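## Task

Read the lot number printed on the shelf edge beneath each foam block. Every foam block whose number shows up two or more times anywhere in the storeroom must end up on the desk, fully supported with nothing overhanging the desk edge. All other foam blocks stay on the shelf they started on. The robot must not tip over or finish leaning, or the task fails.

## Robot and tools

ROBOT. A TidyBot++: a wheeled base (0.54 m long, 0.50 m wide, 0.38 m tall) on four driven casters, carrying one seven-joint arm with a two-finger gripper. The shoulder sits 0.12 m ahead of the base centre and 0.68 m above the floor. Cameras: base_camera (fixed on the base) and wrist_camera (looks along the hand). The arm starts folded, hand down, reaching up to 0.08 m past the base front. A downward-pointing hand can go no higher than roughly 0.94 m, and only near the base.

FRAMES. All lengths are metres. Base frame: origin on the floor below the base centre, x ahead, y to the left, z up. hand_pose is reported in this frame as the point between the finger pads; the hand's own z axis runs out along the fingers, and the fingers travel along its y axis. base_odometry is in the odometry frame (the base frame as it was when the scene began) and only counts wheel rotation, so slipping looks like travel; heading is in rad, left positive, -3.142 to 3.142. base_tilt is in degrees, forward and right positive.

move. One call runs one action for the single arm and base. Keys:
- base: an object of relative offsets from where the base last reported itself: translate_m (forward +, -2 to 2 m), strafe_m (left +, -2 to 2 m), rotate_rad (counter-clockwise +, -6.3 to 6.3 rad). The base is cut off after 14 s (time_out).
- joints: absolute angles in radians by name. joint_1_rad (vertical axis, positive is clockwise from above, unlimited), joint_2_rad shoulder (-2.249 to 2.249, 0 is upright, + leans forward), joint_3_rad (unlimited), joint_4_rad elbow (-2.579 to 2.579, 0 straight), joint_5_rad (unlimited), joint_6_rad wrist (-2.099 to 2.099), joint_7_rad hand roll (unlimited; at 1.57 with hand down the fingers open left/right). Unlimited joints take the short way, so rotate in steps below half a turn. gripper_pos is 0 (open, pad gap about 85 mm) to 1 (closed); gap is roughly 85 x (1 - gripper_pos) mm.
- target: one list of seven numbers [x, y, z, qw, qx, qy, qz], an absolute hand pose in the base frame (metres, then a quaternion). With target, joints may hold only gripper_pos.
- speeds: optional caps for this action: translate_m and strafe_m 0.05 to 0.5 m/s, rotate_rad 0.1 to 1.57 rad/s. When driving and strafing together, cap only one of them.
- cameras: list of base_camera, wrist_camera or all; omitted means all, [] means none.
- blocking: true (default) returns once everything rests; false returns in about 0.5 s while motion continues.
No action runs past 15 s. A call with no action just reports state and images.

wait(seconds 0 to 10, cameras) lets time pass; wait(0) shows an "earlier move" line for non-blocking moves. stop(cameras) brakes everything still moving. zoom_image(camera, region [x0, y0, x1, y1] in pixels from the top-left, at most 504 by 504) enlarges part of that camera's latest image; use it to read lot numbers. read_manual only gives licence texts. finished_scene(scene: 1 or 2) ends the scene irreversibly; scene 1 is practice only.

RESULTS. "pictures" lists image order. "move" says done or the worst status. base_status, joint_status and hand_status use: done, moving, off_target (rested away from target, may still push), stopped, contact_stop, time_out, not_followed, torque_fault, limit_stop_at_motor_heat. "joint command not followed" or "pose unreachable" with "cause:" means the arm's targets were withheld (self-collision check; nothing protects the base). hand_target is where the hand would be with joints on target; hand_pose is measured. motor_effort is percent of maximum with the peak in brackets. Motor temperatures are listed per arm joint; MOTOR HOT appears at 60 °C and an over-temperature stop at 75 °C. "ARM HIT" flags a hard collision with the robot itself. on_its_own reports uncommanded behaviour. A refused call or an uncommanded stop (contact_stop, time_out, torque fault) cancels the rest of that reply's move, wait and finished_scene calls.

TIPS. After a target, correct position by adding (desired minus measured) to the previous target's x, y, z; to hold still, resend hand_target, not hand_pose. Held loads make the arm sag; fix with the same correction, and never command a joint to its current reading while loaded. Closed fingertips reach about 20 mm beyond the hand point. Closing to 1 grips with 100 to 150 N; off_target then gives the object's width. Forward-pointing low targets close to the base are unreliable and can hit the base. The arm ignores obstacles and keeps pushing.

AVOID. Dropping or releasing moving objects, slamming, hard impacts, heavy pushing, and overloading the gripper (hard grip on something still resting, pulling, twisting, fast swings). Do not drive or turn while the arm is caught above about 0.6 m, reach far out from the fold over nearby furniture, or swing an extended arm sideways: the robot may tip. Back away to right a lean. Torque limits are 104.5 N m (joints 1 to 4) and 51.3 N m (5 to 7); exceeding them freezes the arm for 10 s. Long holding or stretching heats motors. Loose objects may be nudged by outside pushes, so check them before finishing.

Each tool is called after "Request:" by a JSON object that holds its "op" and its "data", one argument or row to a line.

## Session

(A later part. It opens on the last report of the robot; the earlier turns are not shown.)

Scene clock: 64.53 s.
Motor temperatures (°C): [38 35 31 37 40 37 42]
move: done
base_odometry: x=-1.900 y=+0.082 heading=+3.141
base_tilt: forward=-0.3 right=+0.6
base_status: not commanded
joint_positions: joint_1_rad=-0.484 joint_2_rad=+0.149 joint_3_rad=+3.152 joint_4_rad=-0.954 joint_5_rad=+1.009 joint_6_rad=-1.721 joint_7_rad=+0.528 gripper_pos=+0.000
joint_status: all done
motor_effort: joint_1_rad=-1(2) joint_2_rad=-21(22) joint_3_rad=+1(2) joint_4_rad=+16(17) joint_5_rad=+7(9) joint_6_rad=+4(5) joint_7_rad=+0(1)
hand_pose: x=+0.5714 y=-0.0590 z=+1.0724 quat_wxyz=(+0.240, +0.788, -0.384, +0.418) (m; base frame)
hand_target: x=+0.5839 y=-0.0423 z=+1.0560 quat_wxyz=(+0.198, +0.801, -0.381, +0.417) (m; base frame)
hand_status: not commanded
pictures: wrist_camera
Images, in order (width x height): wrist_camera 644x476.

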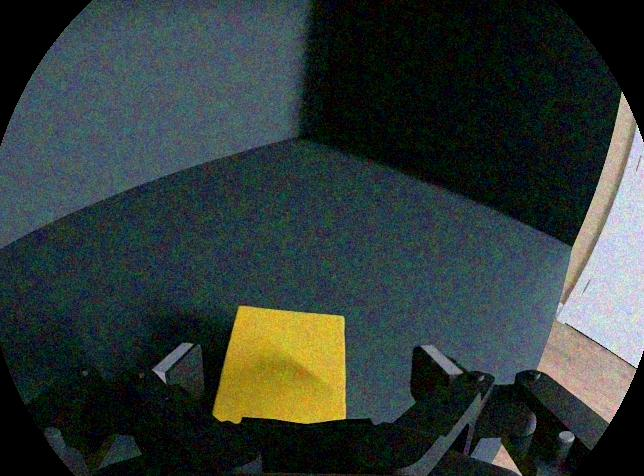

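Request:
{"op": "move", "data": {
  "joints": {"joint_1_rad":-0.472,"joint_2_rad":0.139,"joint_3_rad":3.13,"joint_4_rad":-1.012,"joint_5_rad":0.859,"joint_6_rad":-1.607,"joint_7_rad":0.442},
  "cameras": ["wrist_camera"]
}}

Scene clock: 65.47 s.
Motor temperatures (°C): [38 35 31 37 40 37 42]
move: done
base_odometry: x=-1.900 y=+0.082 heading=+3.141
base_tilt: forward=-0.3 right=+0.6
base_status: not commanded
joint_positions: joint_1_rad=-0.484 joint_2_rad=+0.141 joint_3_rad=+3.143 joint_4_rad=-0.986 joint_5_rad=+0.927 joint_6_rad=-1.656 joint_7_rad=+0.481 gripper_pos=+0.000
joint_status: all done
motor_effort: joint_1_rad=+0(2) joint_2_rad=-21(23) joint_3_rad=+1(1) joint_4_rad=+17(18) joint_5_rad=+7(8) joint_6_rad=+4(4) joint_7_rad=+0(1)
hand_pose: x=+0.5871 y=-0.0334 z=+1.0537 quat_wxyz=(+0.192, +0.805, -0.375, +0.418) (m; base frame)
hand_target: x=+0.5982 y=-0.0137 z=+1.0359 quat_wxyz=(+0.155, +0.817, -0.372, +0.412) (m; base frame)
hand_status: not commanded
pictures: wrist_camera
Images, in order (width x height): wrist_camera 644x476.

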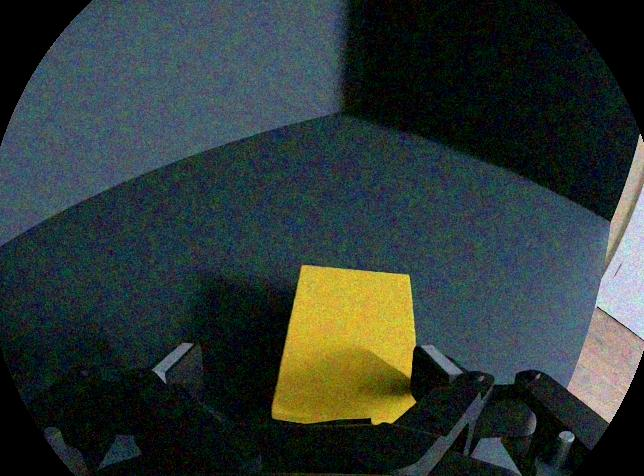

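Request:
{"op": "move", "data": {
  "base": {"translate_m":-0.012,"strafe_m":-0.01},
  "speeds": {"translate_m":0.1},
  "cameras": ["wrist_camera"]
}}

Request:
{"op": "move", "data": {
  "base": {"translate_m":0.017,"strafe_m":-0.024},
  "speeds": {"translate_m":0.1},
  "cameras": ["wrist_camera"]
}}

Scene clock: 66.40 s.
Motor temperatures (°C): [38 35 31 37 40 37 42]
move: done
base_odometry: x=-1.888 y=+0.092 heading=+3.142
base_tilt: forward=-0.3 right=+0.6
base_status: done
joint_positions: joint_1_rad=-0.483 joint_2_rad=+0.129 joint_3_rad=+3.142 joint_4_rad=-0.986 joint_5_rad=+0.926 joint_6_rad=-1.654 joint_7_rad=+0.481 gripper_pos=+0.000
joint_status: not commanded
motor_effort: joint_1_rad=+0(2) joint_2_rad=-21(25) joint_3_rad=+1(2) joint_4_rad=+17(17) joint_5_rad=+7(8) joint_6_rad=+3(4) joint_7_rad=-1(1)
hand_pose: x=+0.5837 y=-0.0349 z=+1.0581 quat_wxyz=(+0.187, +0.804, -0.376, +0.422) (m; base frame)
hand_target: x=+0.5982 y=-0.0137 z=+1.0359 quat_wxyz=(+0.155, +0.817, -0.372, +0.412) (m; base frame)
hand_status: not commanded
pictures: wrist_camera
Images, in order (width x height): wrist_camera 644x476.

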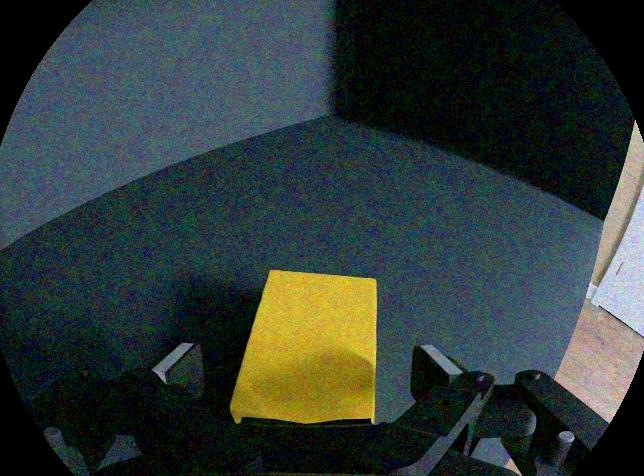

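Scene clock: 67.27 s.
Motor temperatures (°C): [38 35 31 37 40 37 42]
move: done
base_odometry: x=-1.905 y=+0.116 heading=-3.141
base_tilt: forward=-0.3 right=+0.6
base_status: done
joint_positions: joint_1_rad=-0.478 joint_2_rad=+0.129 joint_3_rad=+3.139 joint_4_rad=-0.986 joint_5_rad=+0.926 joint_6_rad=-1.654 joint_7_rad=+0.481 gripper_pos=+0.000
joint_status: not commanded
motor_effort: joint_1_rad=+0(2) joint_2_rad=-20(21) joint_3_rad=+1(2) joint_4_rad=+17(17) joint_5_rad=+7(8) joint_6_rad=+4(4) joint_7_rad=+0(1)
hand_pose: x=+0.5837 y=-0.0360 z=+1.0580 quat_wxyz=(+0.187, +0.803, -0.377, +0.421) (m; base frame)
hand_target: x=+0.5982 y=-0.0137 z=+1.0359 quat_wxyz=(+0.155, +0.817, -0.372, +0.412) (m; base frame)
hand_status: not commanded
pictures: wrist_camera
Images, in order (width x height): wrist_camera 644x476.

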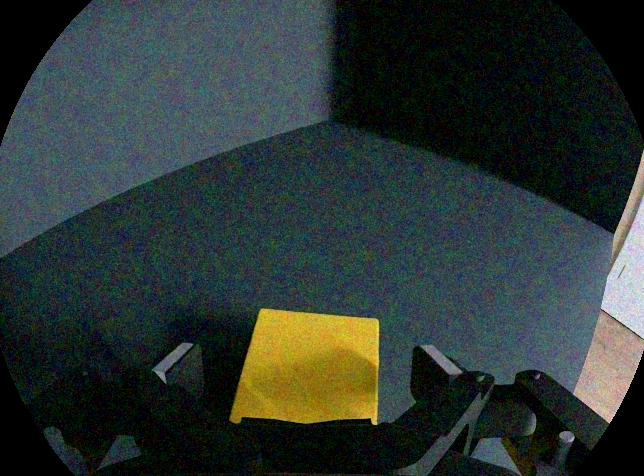

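Request:
{"op": "move", "data": {
  "joints": {"joint_2_rad":0.19},
  "cameras": ["wrist_camera"]
}}

Request:
{"op": "move", "data": {
  "joints": {"gripper_pos":0.45},
  "cameras": ["wrist_camera"]
}}

Scene clock: 68.33 s.
Motor temperatures (°C): [38 35 31 37 40 37 42]
move: done
base_odometry: x=-1.905 y=+0.116 heading=-3.141
base_tilt: forward=-0.3 right=+0.6
base_status: not commanded
joint_positions: joint_1_rad=-0.478 joint_2_rad=+0.173 joint_3_rad=+3.139 joint_4_rad=-0.988 joint_5_rad=+0.926 joint_6_rad=-1.654 joint_7_rad=+0.481 gripper_pos=+0.000
joint_status: all done
motor_effort: joint_1_rad=+0(1) joint_2_rad=-22(24) joint_3_rad=+1(1) joint_4_rad=+17(17) joint_5_rad=+7(8) joint_6_rad=+3(4) joint_7_rad=+0(1)
hand_pose: x=+0.5978 y=-0.0287 z=+1.0399 quat_wxyz=(+0.203, +0.810, -0.369, +0.409) (m; base frame)
hand_target: x=+0.6138 y=-0.0058 z=+1.0140 quat_wxyz=(+0.173, +0.824, -0.364, +0.398) (m; base frame)
hand_status: not commanded
pictures: wrist_camera
Images, in order (width x height): wrist_camera 644x476.

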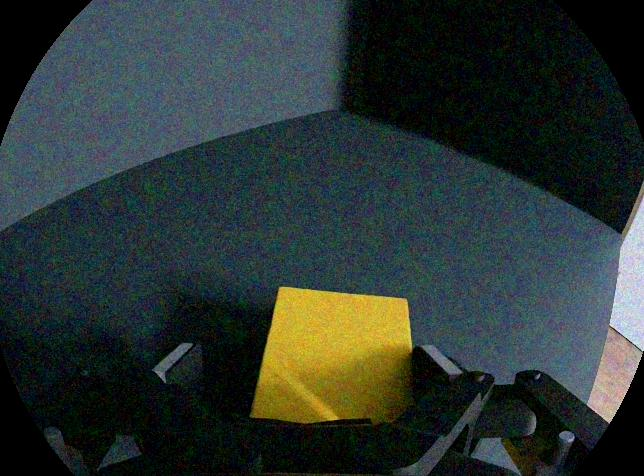

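Scene clock: 69.13 s.
Motor temperatures (°C): [38 35 31 37 40 37 42]
move: off_target
base_odometry: x=-1.905 y=+0.116 heading=-3.141
base_tilt: forward=-0.3 right=+0.6
base_status: not commanded
joint_positions: joint_1_rad=-0.478 joint_2_rad=+0.171 joint_3_rad=+3.139 joint_4_rad=-0.988 joint_5_rad=+0.926 joint_6_rad=-1.652 joint_7_rad=+0.481 gripper_pos=+0.410
joint_status: gripper_pos off_target (ended at +0.410, target +0.450)
motor_effort: joint_1_rad=-1(2) joint_2_rad=-21(23) joint_3_rad=+0(2) joint_4_rad=+15(17) joint_5_rad=+6(7) joint_6_rad=+3(4) joint_7_rad=+0(1)
hand_pose: x=+0.5978 y=-0.0286 z=+1.0409 quat_wxyz=(+0.202, +0.810, -0.368, +0.410) (m; base frame)
hand_target: x=+0.6138 y=-0.0058 z=+1.0140 quat_wxyz=(+0.173, +0.824, -0.364, +0.398) (m; base frame)
hand_status: not commanded
pictures: wrist_camera
Images, in order (width x height): wrist_camera 644x476.

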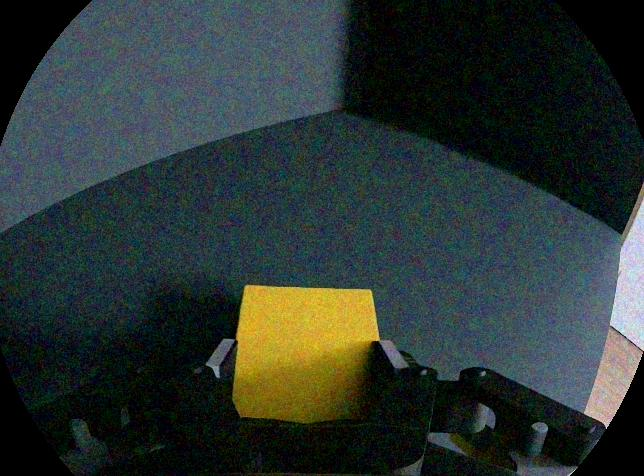

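Request:
{"op": "move", "data": {
  "joints": {"gripper_pos":0.7},
  "cameras": []
}}

Request:
{"op": "move", "data": {
  "joints": {"joint_2_rad":0.0},
  "cameras": ["wrist_camera"]
}}

Request:
{"op": "move", "data": {
  "base": {"translate_m":-0.75},
  "cameras": ["wrist_camera"]
}}

Scene clock: 70.00 s.
Motor temperatures (°C): [38 35 31 37 40 37 42]
move: off_target
base_odometry: x=-1.905 y=+0.116 heading=-3.141
base_tilt: forward=-0.3 right=+0.6
base_status: not commanded
joint_positions: joint_1_rad=-0.478 joint_2_rad=+0.171 joint_3_rad=+3.139 joint_4_rad=-0.988 joint_5_rad=+0.926 joint_6_rad=-1.652 joint_7_rad=+0.481 gripper_pos=+0.410
joint_status: gripper_pos off_target (ended at +0.410, target +0.700)
motor_effort: joint_1_rad=-1(1) joint_2_rad=-21(21) joint_3_rad=+0(1) joint_4_rad=+16(16) joint_5_rad=+6(6) joint_6_rad=+2(3) joint_7_rad=-1(1)
hand_pose: x=+0.5978 y=-0.0286 z=+1.0409 quat_wxyz=(+0.202, +0.810, -0.368, +0.410) (m; base frame)
hand_target: x=+0.6138 y=-0.0058 z=+1.0140 quat_wxyz=(+0.173, +0.824, -0.364, +0.398) (m; base frame)
hand_status: not commanded
pictures: none
No camera images: "cameras" was empty.

Scene clock: 71.40 s.
Motor temperatures (°C): [38 35 31 37 40 37 42]
move: done
base_odometry: x=-1.905 y=+0.116 heading=-3.141
base_tilt: forward=-0.3 right=+0.6
base_status: not commanded
joint_positions: joint_1_rad=-0.478 joint_2_rad=-0.010 joint_3_rad=+3.139 joint_4_rad=-0.992 joint_5_rad=+0.919 joint_6_rad=-1.652 joint_7_rad=+0.481 gripper_pos=+0.410
joint_status: all done
motor_effort: joint_1_rad=+0(1) joint_2_rad=-15(27) joint_3_rad=+0(1) joint_4_rad=+16(18) joint_5_rad=+7(8) joint_6_rad=+5(6) joint_7_rad=+0(0)
hand_pose: x=+0.5348 y=-0.0600 z=+1.1064 quat_wxyz=(+0.137, +0.784, -0.399, +0.455) (m; base frame)
hand_target: x=+0.5509 y=-0.0379 z=+1.0908 quat_wxyz=(+0.106, +0.794, -0.394, +0.450) (m; base frame)
hand_status: not commanded
pictures: wrist_camera
Images, in order (width x height): wrist_camera 644x476.

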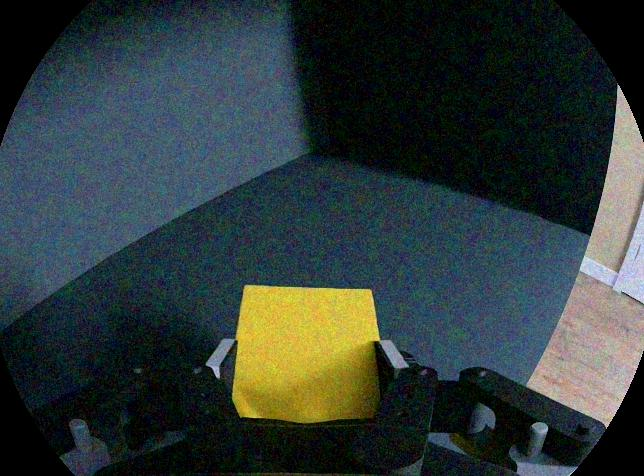

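Scene clock: 74.30 s.
Motor temperatures (°C): [38 35 31 37 40 37 42]
move: done
base_odometry: x=-1.155 y=+0.116 heading=-3.141
base_tilt: forward=-0.4 right=+0.6
base_status: done
joint_positions: joint_1_rad=-0.478 joint_2_rad=-0.008 joint_3_rad=+3.139 joint_4_rad=-0.992 joint_5_rad=+0.919 joint_6_rad=-1.651 joint_7_rad=+0.481 gripper_pos=+0.410
joint_status: not commanded
motor_effort: joint_1_rad=-1(1) joint_2_rad=-15(19) joint_3_rad=+0(1) joint_4_rad=+15(17) joint_5_rad=+7(7) joint_6_rad=+4(6) joint_7_rad=+0(1)
hand_pose: x=+0.5358 y=-0.0595 z=+1.1056 quat_wxyz=(+0.138, +0.784, -0.398, +0.455) (m; base frame)
hand_target: x=+0.5509 y=-0.0379 z=+1.0908 quat_wxyz=(+0.106, +0.794, -0.394, +0.450) (m; base frame)
hand_status: not commanded
pictures: wrist_camera
Images, in order (width x height): wrist_camera 644x476.

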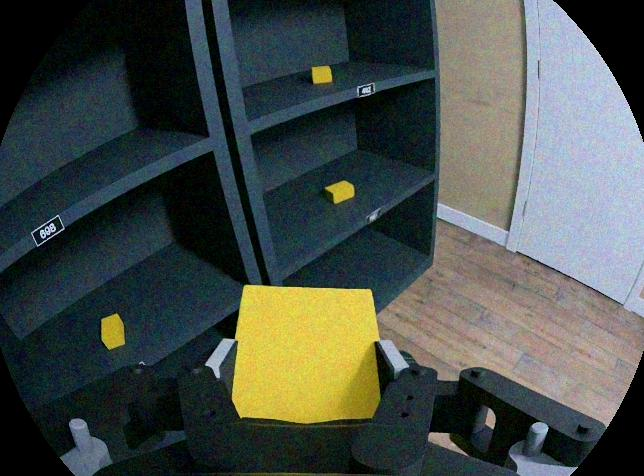

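Request:
{"op": "move", "data": {
  "base": {"translate_m":-0.95},
  "joints": {"joint_1_rad":0,"joint_2_rad":-0.153,"joint_3_rad":3.14,"joint_4_rad":-1.612,"joint_5_rad":0,"joint_6_rad":-0.735,"joint_7_rad":1.57},
  "cameras": []
}}

Request:
{"op": "move", "data": {
  "base": {"rotate_rad":-1.57}
}}

Scene clock: 78.40 s.
Motor temperatures (°C): [38 35 31 37 40 37 42]
move: done
base_odometry: x=-0.205 y=+0.117 heading=-3.141
base_tilt: forward=-0.3 right=+0.6
base_status: done
joint_positions: joint_1_rad=-0.019 joint_2_rad=-0.154 joint_3_rad=+3.139 joint_4_rad=-1.582 joint_5_rad=+0.070 joint_6_rad=-0.791 joint_7_rad=+1.527 gripper_pos=+0.410
joint_status: all done
motor_effort: joint_1_rad=-1(2) joint_2_rad=-15(20) joint_3_rad=+0(1) joint_4_rad=+22(23) joint_5_rad=+1(8) joint_6_rad=+7(8) joint_7_rad=+0(1)
hand_pose: x=+0.6140 y=-0.0032 z=+0.9545 quat_wxyz=(+0.019, +0.895, +0.001, +0.445) (m; base frame)
hand_target: x=+0.6200 y=+0.0022 z=+0.9510 quat_wxyz=(+0.000, +0.890, +0.000, +0.456) (m; base frame)
hand_status: not commanded
pictures: none
No camera images: "cameras" was empty.

Scene clock: 80.73 s.
Motor temperatures (°C): [38 35 31 37 40 37 42]
move: done
base_odometry: x=-0.205 y=+0.117 heading=+1.573
base_tilt: forward=-0.3 right=+0.6
base_status: done
joint_positions: joint_1_rad=-0.007 joint_2_rad=-0.154 joint_3_rad=+3.143 joint_4_rad=-1.582 joint_5_rad=+0.065 joint_6_rad=-0.786 joint_7_rad=+1.527 gripper_pos=+0.410
joint_status: not commanded
motor_effort: joint_1_rad=+0(3) joint_2_rad=-15(18) joint_3_rad=+0(3) joint_4_rad=+21(23) joint_5_rad=+1(2) joint_6_rad=+7(8) joint_7_rad=+0(1)
hand_pose: x=+0.6148 y=-0.0101 z=+0.9556 quat_wxyz=(+0.020, +0.894, -0.007, +0.447) (m; base frame)
hand_target: x=+0.6200 y=+0.0022 z=+0.9510 quat_wxyz=(+0.000, +0.890, +0.000, +0.456) (m; base frame)
hand_status: not commanded
pictures: base_camera, wrist_camera
Images, in order (width x height): base_camera 644x364, wrist_camera 644x476.

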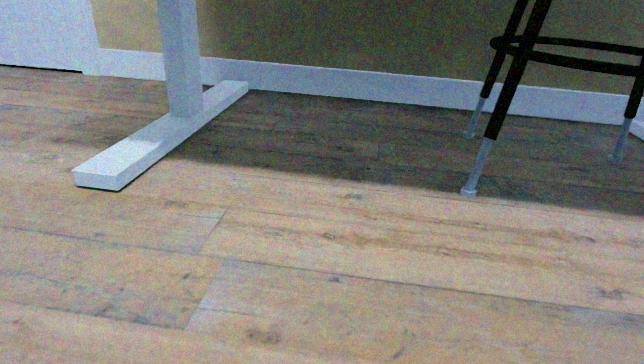

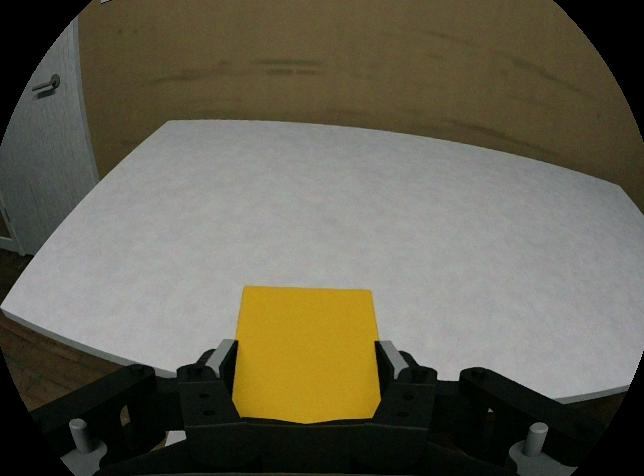

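Request:
{"op": "move", "data": {
  "base": {"translate_m":0.33},
  "cameras": []
}}

Request:
{"op": "move", "data": {
  "joints": {"joint_1_rad":0,"joint_2_rad":-0.142,"joint_3_rad":3.14,"joint_4_rad":-1.945,"joint_5_rad":-0.06,"joint_6_rad":-0.37,"joint_7_rad":1.6}
}}

Scene clock: 83.00 s.
Motor temperatures (°C): [38 35 31 37 40 37 42]
move: done
base_odometry: x=-0.205 y=+0.447 heading=+1.572
base_tilt: forward=-0.3 right=+0.6
base_status: done
joint_positions: joint_1_rad=-0.007 joint_2_rad=-0.152 joint_3_rad=+3.143 joint_4_rad=-1.584 joint_5_rad=+0.065 joint_6_rad=-0.785 joint_7_rad=+1.527 gripper_pos=+0.410
joint_status: not commanded
motor_effort: joint_1_rad=-1(1) joint_2_rad=-15(18) joint_3_rad=+0(1) joint_4_rad=+21(23) joint_5_rad=+1(1) joint_6_rad=+7(8) joint_7_rad=+0(1)
hand_pose: x=+0.6154 y=-0.0101 z=+0.9545 quat_wxyz=(+0.020, +0.894, -0.007, +0.447) (m; base frame)
hand_target: x=+0.6200 y=+0.0022 z=+0.9510 quat_wxyz=(+0.000, +0.890, +0.000, +0.456) (m; base frame)
hand_status: not commanded
pictures: none
No camera images: "cameras" was empty.

Scene clock: 84.77 s.
Motor temperatures (°C): [38 35 31 37 40 38 42]
move: done
base_odometry: x=-0.205 y=+0.447 heading=+1.572
base_tilt: forward=-0.3 right=+0.6
base_status: not commanded
joint_positions: joint_1_rad=-0.007 joint_2_rad=-0.152 joint_3_rad=+3.143 joint_4_rad=-1.916 joint_5_rad=+0.010 joint_6_rad=-0.428 joint_7_rad=+1.557 gripper_pos=+0.410
joint_status: all done
motor_effort: joint_1_rad=-1(2) joint_2_rad=-15(17) joint_3_rad=+0(1) joint_4_rad=+22(23) joint_5_rad=+1(2) joint_6_rad=+8(8) joint_7_rad=+0(1)
hand_pose: x=+0.6170 y=+0.0029 z=+0.8561 quat_wxyz=(-0.001, +0.889, -0.001, +0.457) (m; base frame)
hand_target: x=+0.6219 y=+0.0089 z=+0.8499 quat_wxyz=(-0.016, +0.885, -0.006, +0.466) (m; base frame)
hand_status: not commanded
pictures: base_camera, wrist_camera
Images, in order (width x height): base_camera 644x364, wrist_camera 644x476.

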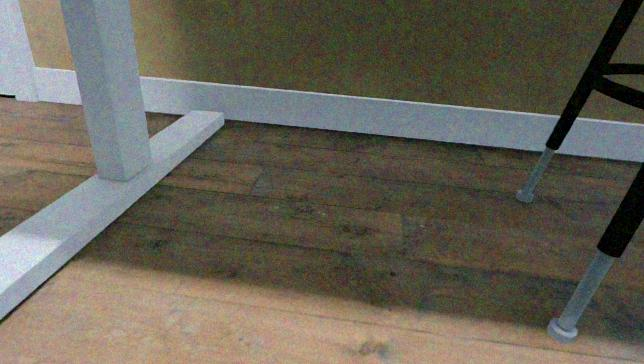

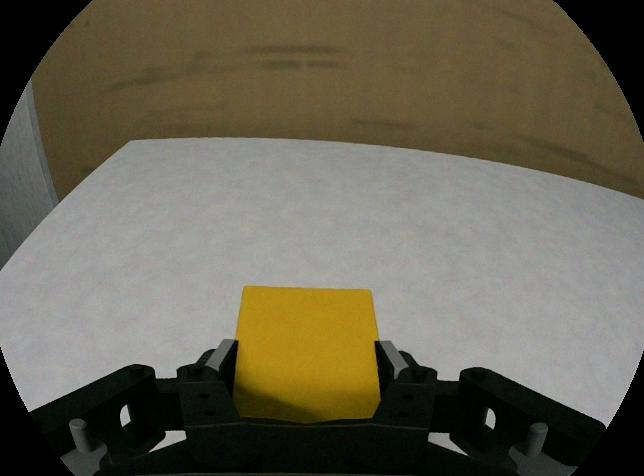

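Request:
{"op": "move", "data": {
  "joints": {"joint_2_rad":-0.107,"joint_4_rad":-2.052,"joint_6_rad":-0.23},
  "cameras": ["wrist_camera"]
}}

Request:
{"op": "move", "data": {
  "joints": {"joint_2_rad":-0.094,"joint_4_rad":-2.092,"joint_6_rad":-0.177},
  "cameras": ["wrist_camera"]
}}

Request:
{"op": "move", "data": {
  "joints": {"joint_2_rad":-0.081,"joint_4_rad":-2.132,"joint_6_rad":-0.124},
  "cameras": ["wrist_camera"]
}}

Scene clock: 86.30 s.
Motor temperatures (°C): [38 35 30 37 40 38 42]
move: done
base_odometry: x=-0.205 y=+0.447 heading=+1.572
base_tilt: forward=-0.3 right=+0.6
base_status: not commanded
joint_positions: joint_1_rad=-0.007 joint_2_rad=-0.124 joint_3_rad=+3.143 joint_4_rad=-2.027 joint_5_rad=+0.010 joint_6_rad=-0.287 joint_7_rad=+1.557 gripper_pos=+0.410
joint_status: all done
motor_effort: joint_1_rad=-1(1) joint_2_rad=-15(17) joint_3_rad=+0(1) joint_4_rad=+20(23) joint_5_rad=+1(1) joint_6_rad=+7(9) joint_7_rad=+0(1)
hand_pose: x=+0.6176 y=+0.0033 z=+0.8159 quat_wxyz=(-0.001, +0.889, +0.000, +0.458) (m; base frame)
hand_target: x=+0.6229 y=+0.0064 z=+0.8086 quat_wxyz=(-0.013, +0.885, -0.009, +0.465) (m; base frame)
hand_status: not commanded
pictures: wrist_camera
Images, in order (width x height): wrist_camera 644x476.

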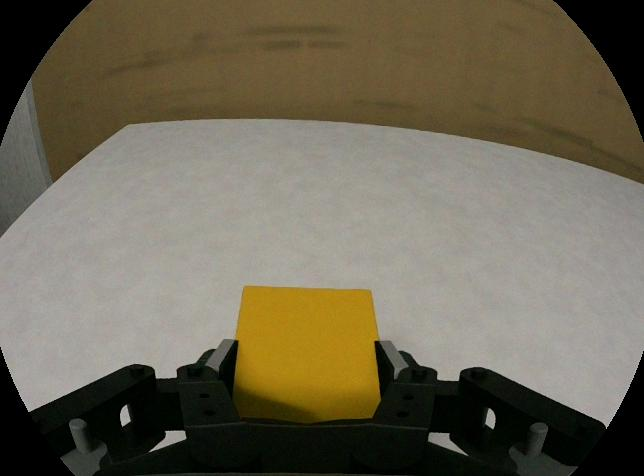

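Scene clock: 87.03 s.
Motor temperatures (°C): [38 35 30 37 40 38 42]
move: done
base_odometry: x=-0.205 y=+0.447 heading=+1.572
base_tilt: forward=-0.3 right=+0.6
base_status: not commanded
joint_positions: joint_1_rad=-0.007 joint_2_rad=-0.114 joint_3_rad=+3.143 joint_4_rad=-2.066 joint_5_rad=+0.009 joint_6_rad=-0.229 joint_7_rad=+1.557 gripper_pos=+0.410
joint_status: all done
motor_effort: joint_1_rad=-1(1) joint_2_rad=-15(17) joint_3_rad=+0(1) joint_4_rad=+20(22) joint_5_rad=+1(1) joint_6_rad=+7(8) joint_7_rad=-1(1)
hand_pose: x=+0.6179 y=+0.0035 z=+0.8045 quat_wxyz=(-0.002, +0.887, +0.000, +0.462) (m; base frame)
hand_target: x=+0.6218 y=+0.0054 z=+0.7937 quat_wxyz=(-0.012, +0.885, -0.010, +0.465) (m; base frame)
hand_status: not commanded
pictures: wrist_camera
Images, in order (width x height): wrist_camera 644x476.

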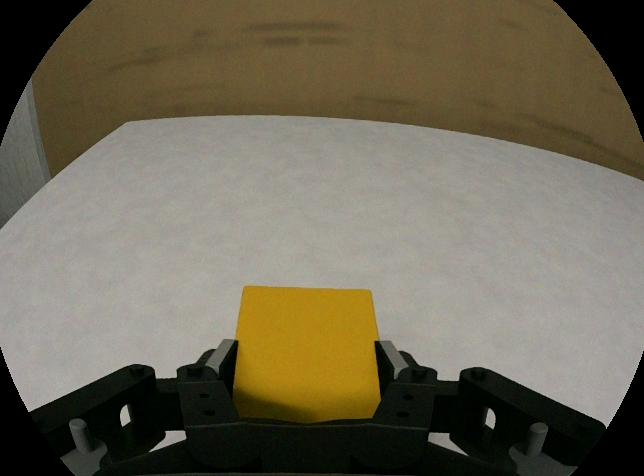

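Scene clock: 87.80 s.
Motor temperatures (°C): [38 35 30 37 40 38 42]
move: done
base_odometry: x=-0.205 y=+0.447 heading=+1.572
base_tilt: forward=-0.4 right=+0.6
base_status: not commanded
joint_positions: joint_1_rad=-0.007 joint_2_rad=-0.102 joint_3_rad=+3.143 joint_4_rad=-2.107 joint_5_rad=+0.009 joint_6_rad=-0.175 joint_7_rad=+1.557 gripper_pos=+0.410
joint_status: all done
motor_effort: joint_1_rad=+0(1) joint_2_rad=-15(17) joint_3_rad=+0(1) joint_4_rad=+21(22) joint_5_rad=+1(1) joint_6_rad=+8(9) joint_7_rad=+0(1)
hand_pose: x=+0.6167 y=+0.0037 z=+0.7900 quat_wxyz=(-0.002, +0.887, +0.000, +0.462) (m; base frame)
hand_target: x=+0.6200 y=+0.0045 z=+0.7792 quat_wxyz=(-0.011, +0.885, -0.011, +0.465) (m; base frame)
hand_status: not commanded
pictures: wrist_camera
Images, in order (width x height): wrist_camera 644x476.

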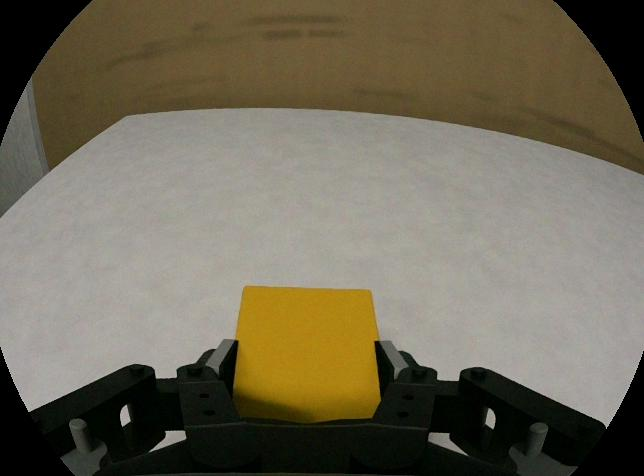

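Request:
{"op": "move", "data": {
  "joints": {"joint_2_rad":-0.072,"joint_4_rad":-2.159,"joint_6_rad":-0.089},
  "cameras": ["wrist_camera"]
}}

Request:
{"op": "move", "data": {
  "joints": {"joint_2_rad":-0.063,"joint_4_rad":-2.186,"joint_6_rad":-0.054},
  "cameras": ["wrist_camera"]
}}

Request:
{"op": "move", "data": {
  "joints": {"joint_2_rad":-0.054,"joint_4_rad":-2.213,"joint_6_rad":-0.019},
  "cameras": ["wrist_camera"]
}}

Scene clock: 89.07 s.
Motor temperatures (°C): [38 35 30 37 40 38 42]
move: done
base_odometry: x=-0.205 y=+0.447 heading=+1.572
base_tilt: forward=-0.3 right=+0.6
base_status: not commanded
joint_positions: joint_1_rad=-0.007 joint_2_rad=-0.094 joint_3_rad=+3.143 joint_4_rad=-2.133 joint_5_rad=+0.009 joint_6_rad=-0.139 joint_7_rad=+1.557 gripper_pos=+0.410
joint_status: all done
motor_effort: joint_1_rad=+0(1) joint_2_rad=-16(17) joint_3_rad=+0(0) joint_4_rad=+19(21) joint_5_rad=+1(1) joint_6_rad=+7(8) joint_7_rad=+0(1)
hand_pose: x=+0.6156 y=+0.0038 z=+0.7809 quat_wxyz=(-0.002, +0.886, +0.000, +0.463) (m; base frame)
hand_target: x=+0.6181 y=+0.0038 z=+0.7693 quat_wxyz=(-0.010, +0.886, -0.012, +0.464) (m; base frame)
hand_status: not commanded
pictures: wrist_camera
Images, in order (width x height): wrist_camera 644x476.

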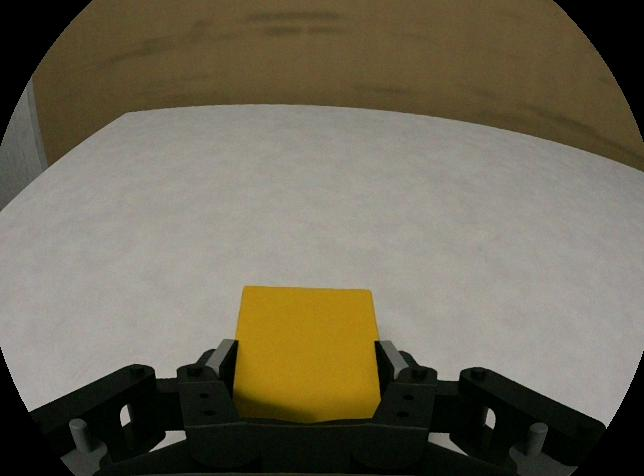

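Scene clock: 89.73 s.
Motor temperatures (°C): [38 35 30 37 40 38 42]
move: done
base_odometry: x=-0.205 y=+0.447 heading=+1.572
base_tilt: forward=-0.3 right=+0.6
base_status: not commanded
joint_positions: joint_1_rad=-0.007 joint_2_rad=-0.086 joint_3_rad=+3.143 joint_4_rad=-2.161 joint_5_rad=+0.009 joint_6_rad=-0.104 joint_7_rad=+1.558 gripper_pos=+0.410
joint_status: all done
motor_effort: joint_1_rad=+0(1) joint_2_rad=-15(16) joint_3_rad=+0(1) joint_4_rad=+18(21) joint_5_rad=+0(1) joint_6_rad=+7(8) joint_7_rad=-1(1)
hand_pose: x=+0.6137 y=+0.0039 z=+0.7716 quat_wxyz=(-0.002, +0.886, +0.000, +0.463) (m; base frame)
hand_target: x=+0.6160 y=+0.0032 z=+0.7595 quat_wxyz=(-0.009, +0.886, -0.012, +0.464) (m; base frame)
hand_status: not commanded
pictures: wrist_camera
Images, in order (width x height): wrist_camera 644x476.

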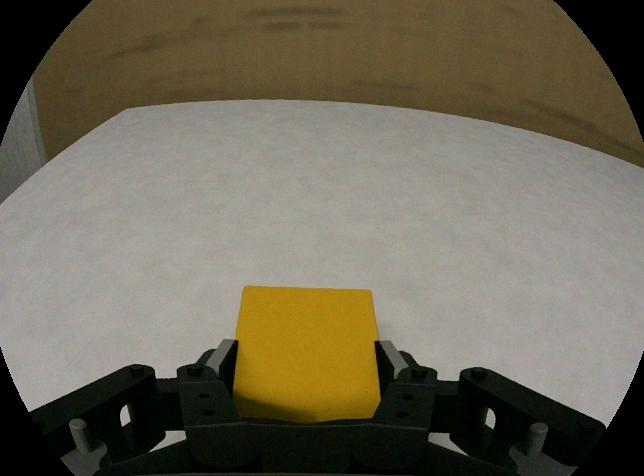

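Scene clock: 90.37 s.
Motor temperatures (°C): [38 35 30 37 40 38 42]
move: done
base_odometry: x=-0.205 y=+0.447 heading=+1.572
base_tilt: forward=-0.3 right=+0.6
base_status: not commanded
joint_positions: joint_1_rad=-0.007 joint_2_rad=-0.085 joint_3_rad=+3.143 joint_4_rad=-2.179 joint_5_rad=+0.009 joint_6_rad=-0.066 joint_7_rad=+1.558 gripper_pos=+0.410
joint_status: all done
motor_effort: joint_1_rad=-1(1) joint_2_rad=-11(15) joint_3_rad=+0(1) joint_4_rad=+17(20) joint_5_rad=+1(1) joint_6_rad=+7(8) joint_7_rad=+0(1)
hand_pose: x=+0.6145 y=+0.0040 z=+0.7711 quat_wxyz=(-0.002, +0.882, +0.001, +0.472) (m; base frame)
hand_target: x=+0.6135 y=+0.0025 z=+0.7499 quat_wxyz=(-0.008, +0.886, -0.013, +0.463) (m; base frame)
hand_status: not commanded
pictures: wrist_camera
Images, in order (width x height): wrist_camera 644x476.

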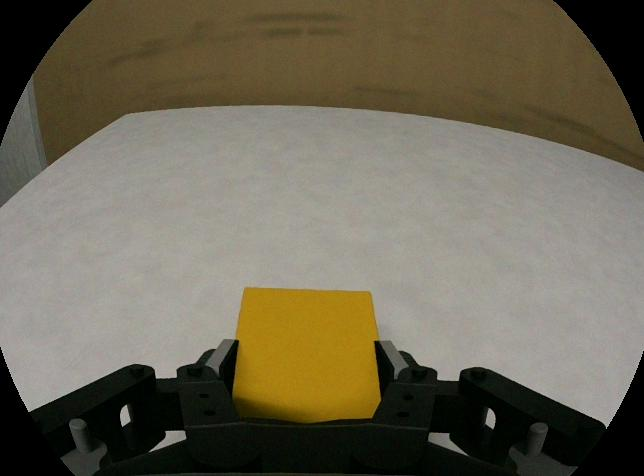

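Request:
{"op": "move", "data": {
  "joints": {"joint_2_rad":-0.063,"joint_4_rad":-2.186,"joint_6_rad":-0.054},
  "cameras": []
}}

Request:
{"op": "move", "data": {
  "joints": {"gripper_pos":0},
  "cameras": []
}}

Request:
{"op": "move", "data": {
  "base": {"translate_m":-0.12},
  "joints": {"joint_2_rad":-0.153,"joint_4_rad":-1.8,"joint_6_rad":-0.55},
  "cameras": ["wrist_camera"]
}}

Scene clock: 91.20 s.
Motor temperatures (°C): [38 35 30 37 40 38 42]
move: done
base_odometry: x=-0.205 y=+0.447 heading=+1.572
base_tilt: forward=-0.3 right=+0.6
base_status: not commanded
joint_positions: joint_1_rad=-0.007 joint_2_rad=-0.084 joint_3_rad=+3.143 joint_4_rad=-2.177 joint_5_rad=+0.009 joint_6_rad=-0.065 joint_7_rad=+1.558 gripper_pos=+0.410
joint_status: all done
motor_effort: joint_1_rad=+0(1) joint_2_rad=-13(15) joint_3_rad=+1(1) joint_4_rad=+18(20) joint_5_rad=+0(1) joint_6_rad=+6(8) joint_7_rad=+0(1)
hand_pose: x=+0.6152 y=+0.0040 z=+0.7717 quat_wxyz=(-0.002, +0.882, +0.001, +0.472) (m; base frame)
hand_target: x=+0.6160 y=+0.0032 z=+0.7595 quat_wxyz=(-0.009, +0.886, -0.012, +0.464) (m; base frame)
hand_status: not commanded
pictures: none
No camera images: "cameras" was empty.

Scene clock: 92.13 s.
Motor temperatures (°C): [38 35 30 37 40 38 42]
move: done
base_odometry: x=-0.205 y=+0.447 heading=+1.572
base_tilt: forward=-0.3 right=+0.6
base_status: not commanded
joint_positions: joint_1_rad=-0.007 joint_2_rad=-0.080 joint_3_rad=+3.143 joint_4_rad=-2.177 joint_5_rad=+0.009 joint_6_rad=-0.065 joint_7_rad=+1.558 gripper_pos=+0.000
joint_status: all done
motor_effort: joint_1_rad=+0(1) joint_2_rad=-15(17) joint_3_rad=+0(1) joint_4_rad=+19(20) joint_5_rad=+1(1) joint_6_rad=+7(8) joint_7_rad=+0(1)
hand_pose: x=+0.6156 y=+0.0040 z=+0.7695 quat_wxyz=(-0.002, +0.883, +0.001, +0.470) (m; base frame)
hand_target: x=+0.6160 y=+0.0032 z=+0.7595 quat_wxyz=(-0.009, +0.886, -0.012, +0.464) (m; base frame)
hand_status: not commanded
pictures: none
No camera images: "cameras" was empty.

Scene clock: 94.00 s.
Motor temperatures (°C): [38 35 30 37 40 38 42]
move: done
base_odometry: x=-0.205 y=+0.327 heading=+1.572
base_tilt: forward=-0.3 right=+0.6
base_status: done
joint_positions: joint_1_rad=-0.007 joint_2_rad=-0.153 joint_3_rad=+3.143 joint_4_rad=-1.812 joint_5_rad=+0.009 joint_6_rad=-0.499 joint_7_rad=+1.558 gripper_pos=+0.000
joint_status: all done
motor_effort: joint_1_rad=-1(1) joint_2_rad=-15(19) joint_3_rad=+0(1) joint_4_rad=+21(22) joint_5_rad=+1(1) joint_6_rad=+7(9) joint_7_rad=+0(1)
hand_pose: x=+0.6271 y=+0.0029 z=+0.8971 quat_wxyz=(-0.001, +0.882, -0.001, +0.472) (m; base frame)
hand_target: x=+0.6205 y=+0.0119 z=+0.8916 quat_wxyz=(-0.019, +0.890, -0.002, +0.455) (m; base frame)
hand_status: not commanded
pictures: wrist_camera
Images, in order (width x height): wrist_camera 644x476.

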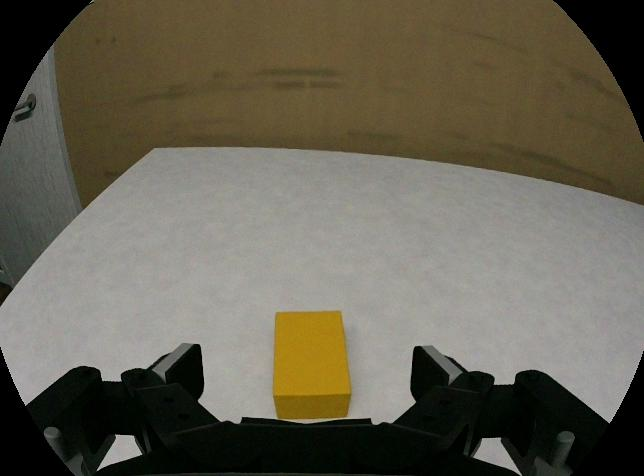

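Request:
{"op": "move", "data": {
  "base": {"rotate_rad":1.569},
  "cameras": []
}}

Request:
{"op": "move", "data": {
  "base": {"translate_m":1.15,"strafe_m":0.24},
  "joints": {"joint_1_rad":-0.473,"joint_2_rad":0.457,"joint_3_rad":3.13,"joint_4_rad":-1.77,"joint_5_rad":0.96,"joint_6_rad":-0.83,"joint_7_rad":-0.29},
  "cameras": ["wrist_camera"]
}}

Scene clock: 97.07 s.
Motor temperatures (°C): [38 35 30 37 40 37 42]
move: done
base_odometry: x=-0.205 y=+0.327 heading=+3.140
base_tilt: forward=-0.3 right=+0.6
base_status: done
joint_positions: joint_1_rad=-0.006 joint_2_rad=-0.153 joint_3_rad=+3.137 joint_4_rad=-1.812 joint_5_rad=+0.005 joint_6_rad=-0.501 joint_7_rad=+1.558 gripper_pos=+0.000
joint_status: not commanded
motor_effort: joint_1_rad=+0(2) joint_2_rad=-16(18) joint_3_rad=+1(3) joint_4_rad=+21(23) joint_5_rad=+1(1) joint_6_rad=+7(8) joint_7_rad=+0(1)
hand_pose: x=+0.6267 y=+0.0059 z=+0.8966 quat_wxyz=(-0.003, +0.882, +0.000, +0.471) (m; base frame)
hand_target: x=+0.6205 y=+0.0119 z=+0.8916 quat_wxyz=(-0.019, +0.890, -0.002, +0.455) (m; base frame)
hand_status: not commanded
pictures: none
No camera images: "cameras" was empty.

Scene clock: 100.77 s.
Motor temperatures (°C): [38 35 30 37 40 37 42]
move: done
base_odometry: x=-1.356 y=+0.089 heading=+3.141
base_tilt: forward=-0.3 right=+0.6
base_status: done
joint_positions: joint_1_rad=-0.458 joint_2_rad=+0.438 joint_3_rad=+3.137 joint_4_rad=-1.783 joint_5_rad=+0.895 joint_6_rad=-0.778 joint_7_rad=-0.247 gripper_pos=+0.000
joint_status: all done
motor_effort: joint_1_rad=-1(2) joint_2_rad=-30(32) joint_3_rad=+1(2) joint_4_rad=+15(23) joint_5_rad=+5(5) joint_6_rad=+0(8) joint_7_rad=+0(1)
hand_pose: x=+0.6619 y=+0.0813 z=+0.6291 quat_wxyz=(+0.077, +0.880, -0.342, +0.321) (m; base frame)
hand_target: x=+0.6667 y=+0.0766 z=+0.6339 quat_wxyz=(+0.101, +0.874, -0.335, +0.339) (m; base frame)
hand_status: not commanded
pictures: wrist_camera
Images, in order (width x height): wrist_camera 644x476.

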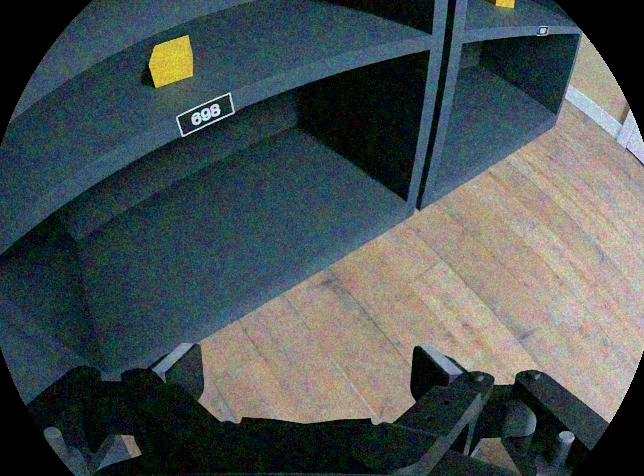

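Request:
{"op": "move", "data": {
  "base": {"translate_m":0.33},
  "speeds": {"translate_m":0.25},
  "cameras": ["wrist_camera"]
}}

Scene clock: 103.40 s.
Motor temperatures (°C): [38 36 30 37 40 37 42]
move: done
base_odometry: x=-1.686 y=+0.089 heading=-3.141
base_tilt: forward=-0.3 right=+0.6
base_status: done
joint_positions: joint_1_rad=-0.459 joint_2_rad=+0.438 joint_3_rad=+3.137 joint_4_rad=-1.782 joint_5_rad=+0.896 joint_6_rad=-0.780 joint_7_rad=-0.247 gripper_pos=+0.000
joint_status: not commanded
motor_effort: joint_1_rad=+0(1) joint_2_rad=-30(32) joint_3_rad=+1(2) joint_4_rad=+14(16) joint_5_rad=+5(5) joint_6_rad=+0(1) joint_7_rad=-1(1)
hand_pose: x=+0.6621 y=+0.0817 z=+0.6295 quat_wxyz=(+0.077, +0.880, -0.341, +0.322) (m; base frame)
hand_target: x=+0.6667 y=+0.0766 z=+0.6339 quat_wxyz=(+0.101, +0.874, -0.335, +0.339) (m; base frame)
hand_status: not commanded
pictures: wrist_camera
Images, in order (width x height): wrist_camera 644x476.

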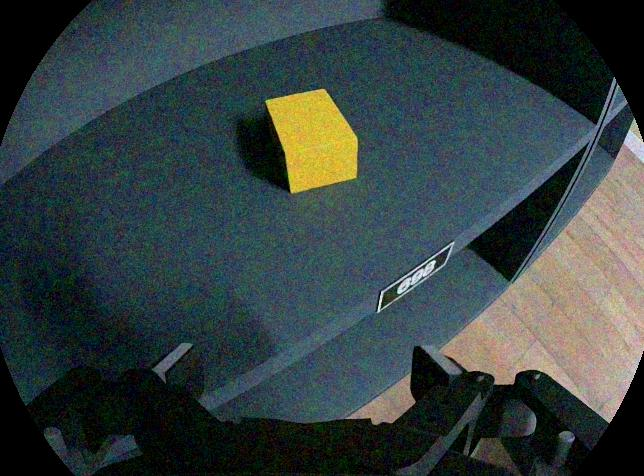

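Request:
{"op": "move", "data": {
  "base": {"translate_m":0.064,"strafe_m":0.17},
  "speeds": {"translate_m":0.2},
  "cameras": []
}}

Request:
{"op": "move", "data": {
  "joints": {"joint_1_rad":0.297,"joint_2_rad":0.386,"joint_3_rad":3.14,"joint_4_rad":-1.857,"joint_5_rad":0,"joint_6_rad":-0.093,"joint_7_rad":1.57},
  "cameras": ["wrist_camera"]
}}

Scene clock: 105.77 s.
Motor temperatures (°C): [38 36 30 37 40 37 42]
move: done
base_odometry: x=-1.750 y=-0.081 heading=+3.141
base_tilt: forward=-0.3 right=+0.6
base_status: done
joint_positions: joint_1_rad=-0.464 joint_2_rad=+0.439 joint_3_rad=+3.137 joint_4_rad=-1.781 joint_5_rad=+0.897 joint_6_rad=-0.783 joint_7_rad=-0.247 gripper_pos=+0.000
joint_status: not commanded
motor_effort: joint_1_rad=+0(3) joint_2_rad=-29(31) joint_3_rad=+1(2) joint_4_rad=+15(16) joint_5_rad=+5(5) joint_6_rad=+0(1) joint_7_rad=+0(1)
hand_pose: x=+0.6614 y=+0.0836 z=+0.6297 quat_wxyz=(+0.078, +0.880, -0.339, +0.322) (m; base frame)
hand_target: x=+0.6667 y=+0.0766 z=+0.6339 quat_wxyz=(+0.101, +0.874, -0.335, +0.339) (m; base frame)
hand_status: not commanded
pictures: none
No camera images: "cameras" was empty.

Scene clock: 108.50 s.
Motor temperatures (°C): [38 36 30 37 40 37 42]
move: done
base_odometry: x=-1.750 y=-0.081 heading=+3.141
base_tilt: forward=-0.3 right=+0.6
base_status: not commanded
joint_positions: joint_1_rad=+0.285 joint_2_rad=+0.390 joint_3_rad=+3.137 joint_4_rad=-1.826 joint_5_rad=+0.071 joint_6_rad=-0.149 joint_7_rad=+1.525 gripper_pos=+0.000
joint_status: all done
motor_effort: joint_1_rad=+0(3) joint_2_rad=-31(31) joint_3_rad=+0(2) joint_4_rad=+17(18) joint_5_rad=+1(6) joint_6_rad=+6(7) joint_7_rad=+0(1)
hand_pose: x=+0.7230 y=-0.1759 z=+0.6599 quat_wxyz=(+0.061, +0.918, -0.121, +0.374) (m; base frame)
hand_target: x=+0.7210 y=-0.1818 z=+0.6602 quat_wxyz=(+0.057, +0.910, -0.136, +0.388) (m; base frame)
hand_status: not commanded
pictures: wrist_camera
Images, in order (width x height): wrist_camera 644x476.

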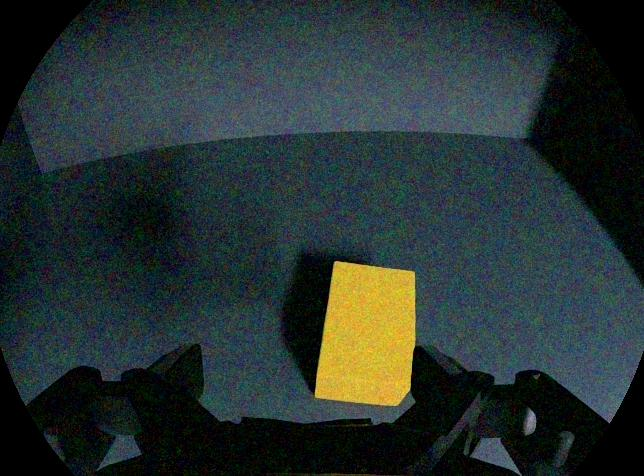

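Request:
{"op": "move", "data": {
  "base": {"translate_m":-0.005,"strafe_m":-0.029},
  "speeds": {"strafe_m":0.1},
  "cameras": []
}}

Request:
{"op": "move", "data": {
  "joints": {"joint_1_rad":0.297,"joint_2_rad":0.53,"joint_4_rad":-1.8,"joint_5_rad":-0.06,"joint_6_rad":0.0,"joint_7_rad":1.6},
  "cameras": ["wrist_camera"]
}}

Scene clock: 109.47 s.
Motor temperatures (°C): [38 36 30 37 40 37 42]
move: done
base_odometry: x=-1.745 y=-0.053 heading=-3.141
base_tilt: forward=-0.3 right=+0.6
base_status: done
joint_positions: joint_1_rad=+0.293 joint_2_rad=+0.388 joint_3_rad=+3.138 joint_4_rad=-1.827 joint_5_rad=+0.069 joint_6_rad=-0.147 joint_7_rad=+1.527 gripper_pos=+0.000
joint_status: not commanded
motor_effort: joint_1_rad=-1(3) joint_2_rad=-31(33) joint_3_rad=+0(2) joint_4_rad=+18(19) joint_5_rad=+1(1) joint_6_rad=+6(7) joint_7_rad=+0(1)
hand_pose: x=+0.7214 y=-0.1817 z=+0.6610 quat_wxyz=(+0.064, +0.917, -0.125, +0.375) (m; base frame)
hand_target: x=+0.7210 y=-0.1818 z=+0.6602 quat_wxyz=(+0.057, +0.910, -0.136, +0.388) (m; base frame)
hand_status: not commanded
pictures: none
No camera images: "cameras" was empty.

Scene clock: 110.80 s.
Motor temperatures (°C): [38 36 30 37 40 37 42]
move: done
base_odometry: x=-1.745 y=-0.053 heading=-3.141
base_tilt: forward=-0.3 right=+0.6
base_status: not commanded
joint_positions: joint_1_rad=+0.293 joint_2_rad=+0.514 joint_3_rad=+3.138 joint_4_rad=-1.813 joint_5_rad=+0.010 joint_6_rad=-0.055 joint_7_rad=+1.556 gripper_pos=+0.000
joint_status: all done
motor_effort: joint_1_rad=+0(1) joint_2_rad=-34(36) joint_3_rad=+0(1) joint_4_rad=+16(18) joint_5_rad=+1(2) joint_6_rad=+6(7) joint_7_rad=+0(1)
hand_pose: x=+0.7419 y=-0.1847 z=+0.6068 quat_wxyz=(+0.052, +0.919, -0.137, +0.367) (m; base frame)
hand_target: x=+0.7570 y=-0.1929 z=+0.6142 quat_wxyz=(+0.052, +0.907, -0.149, +0.391) (m; base frame)
hand_status: not commanded
pictures: wrist_camera
Images, in order (width x height): wrist_camera 644x476.

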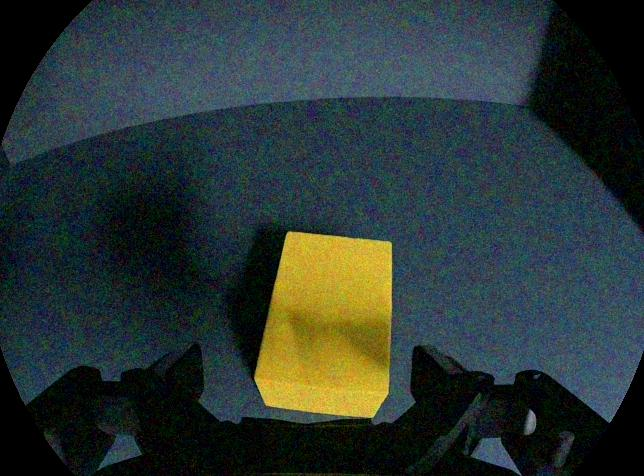

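Request:
{"op": "move", "data": {
  "base": {"translate_m":0.045,"strafe_m":-0.016},
  "speeds": {"translate_m":0.1},
  "cameras": []
}}

Request:
{"op": "move", "data": {
  "joints": {"joint_2_rad":0.565},
  "cameras": ["wrist_camera"]
}}

Scene clock: 112.03 s.
Motor temperatures (°C): [38 36 30 37 40 37 42]
move: done
base_odometry: x=-1.790 y=-0.037 heading=-3.141
base_tilt: forward=-0.3 right=+0.6
base_status: done
joint_positions: joint_1_rad=+0.293 joint_2_rad=+0.514 joint_3_rad=+3.138 joint_4_rad=-1.811 joint_5_rad=+0.010 joint_6_rad=-0.052 joint_7_rad=+1.557 gripper_pos=+0.000
joint_status: not commanded
motor_effort: joint_1_rad=-1(2) joint_2_rad=-33(35) joint_3_rad=+0(1) joint_4_rad=+16(18) joint_5_rad=+1(1) joint_6_rad=+6(7) joint_7_rad=+0(0)
hand_pose: x=+0.7436 y=-0.1852 z=+0.6085 quat_wxyz=(+0.053, +0.918, -0.137, +0.369) (m; base frame)
hand_target: x=+0.7570 y=-0.1929 z=+0.6142 quat_wxyz=(+0.052, +0.907, -0.149, +0.391) (m; base frame)
hand_status: not commanded
pictures: none
No camera images: "cameras" was empty.

Scene clock: 112.80 s.
Motor temperatures (°C): [38 36 30 37 40 37 42]
move: done
base_odometry: x=-1.790 y=-0.037 heading=-3.141
base_tilt: forward=-0.3 right=+0.6
base_status: not commanded
joint_positions: joint_1_rad=+0.293 joint_2_rad=+0.540 joint_3_rad=+3.138 joint_4_rad=-1.811 joint_5_rad=+0.010 joint_6_rad=-0.052 joint_7_rad=+1.557 gripper_pos=+0.000
joint_status: all done
motor_effort: joint_1_rad=+0(1) joint_2_rad=-34(35) joint_3_rad=+0(1) joint_4_rad=+16(17) joint_5_rad=+1(1) joint_6_rad=+6(7) joint_7_rad=+0(1)
hand_pose: x=+0.7416 y=-0.1845 z=+0.5913 quat_wxyz=(+0.051, +0.922, -0.137, +0.357) (m; base frame)
hand_target: x=+0.7544 y=-0.1920 z=+0.5909 quat_wxyz=(+0.050, +0.913, -0.151, +0.375) (m; base frame)
hand_status: not commanded
pictures: wrist_camera
Images, in order (width x height): wrist_camera 644x476.

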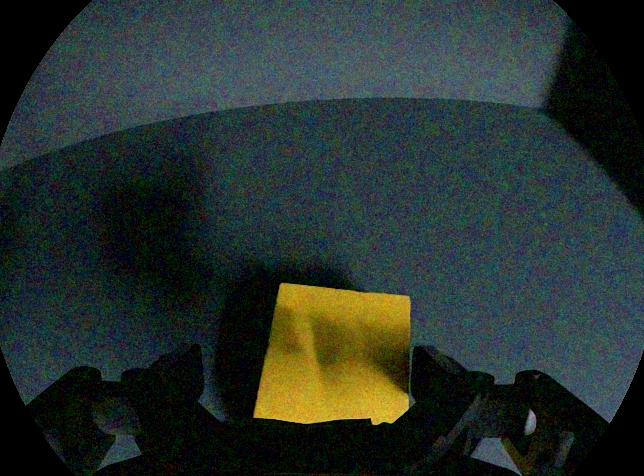

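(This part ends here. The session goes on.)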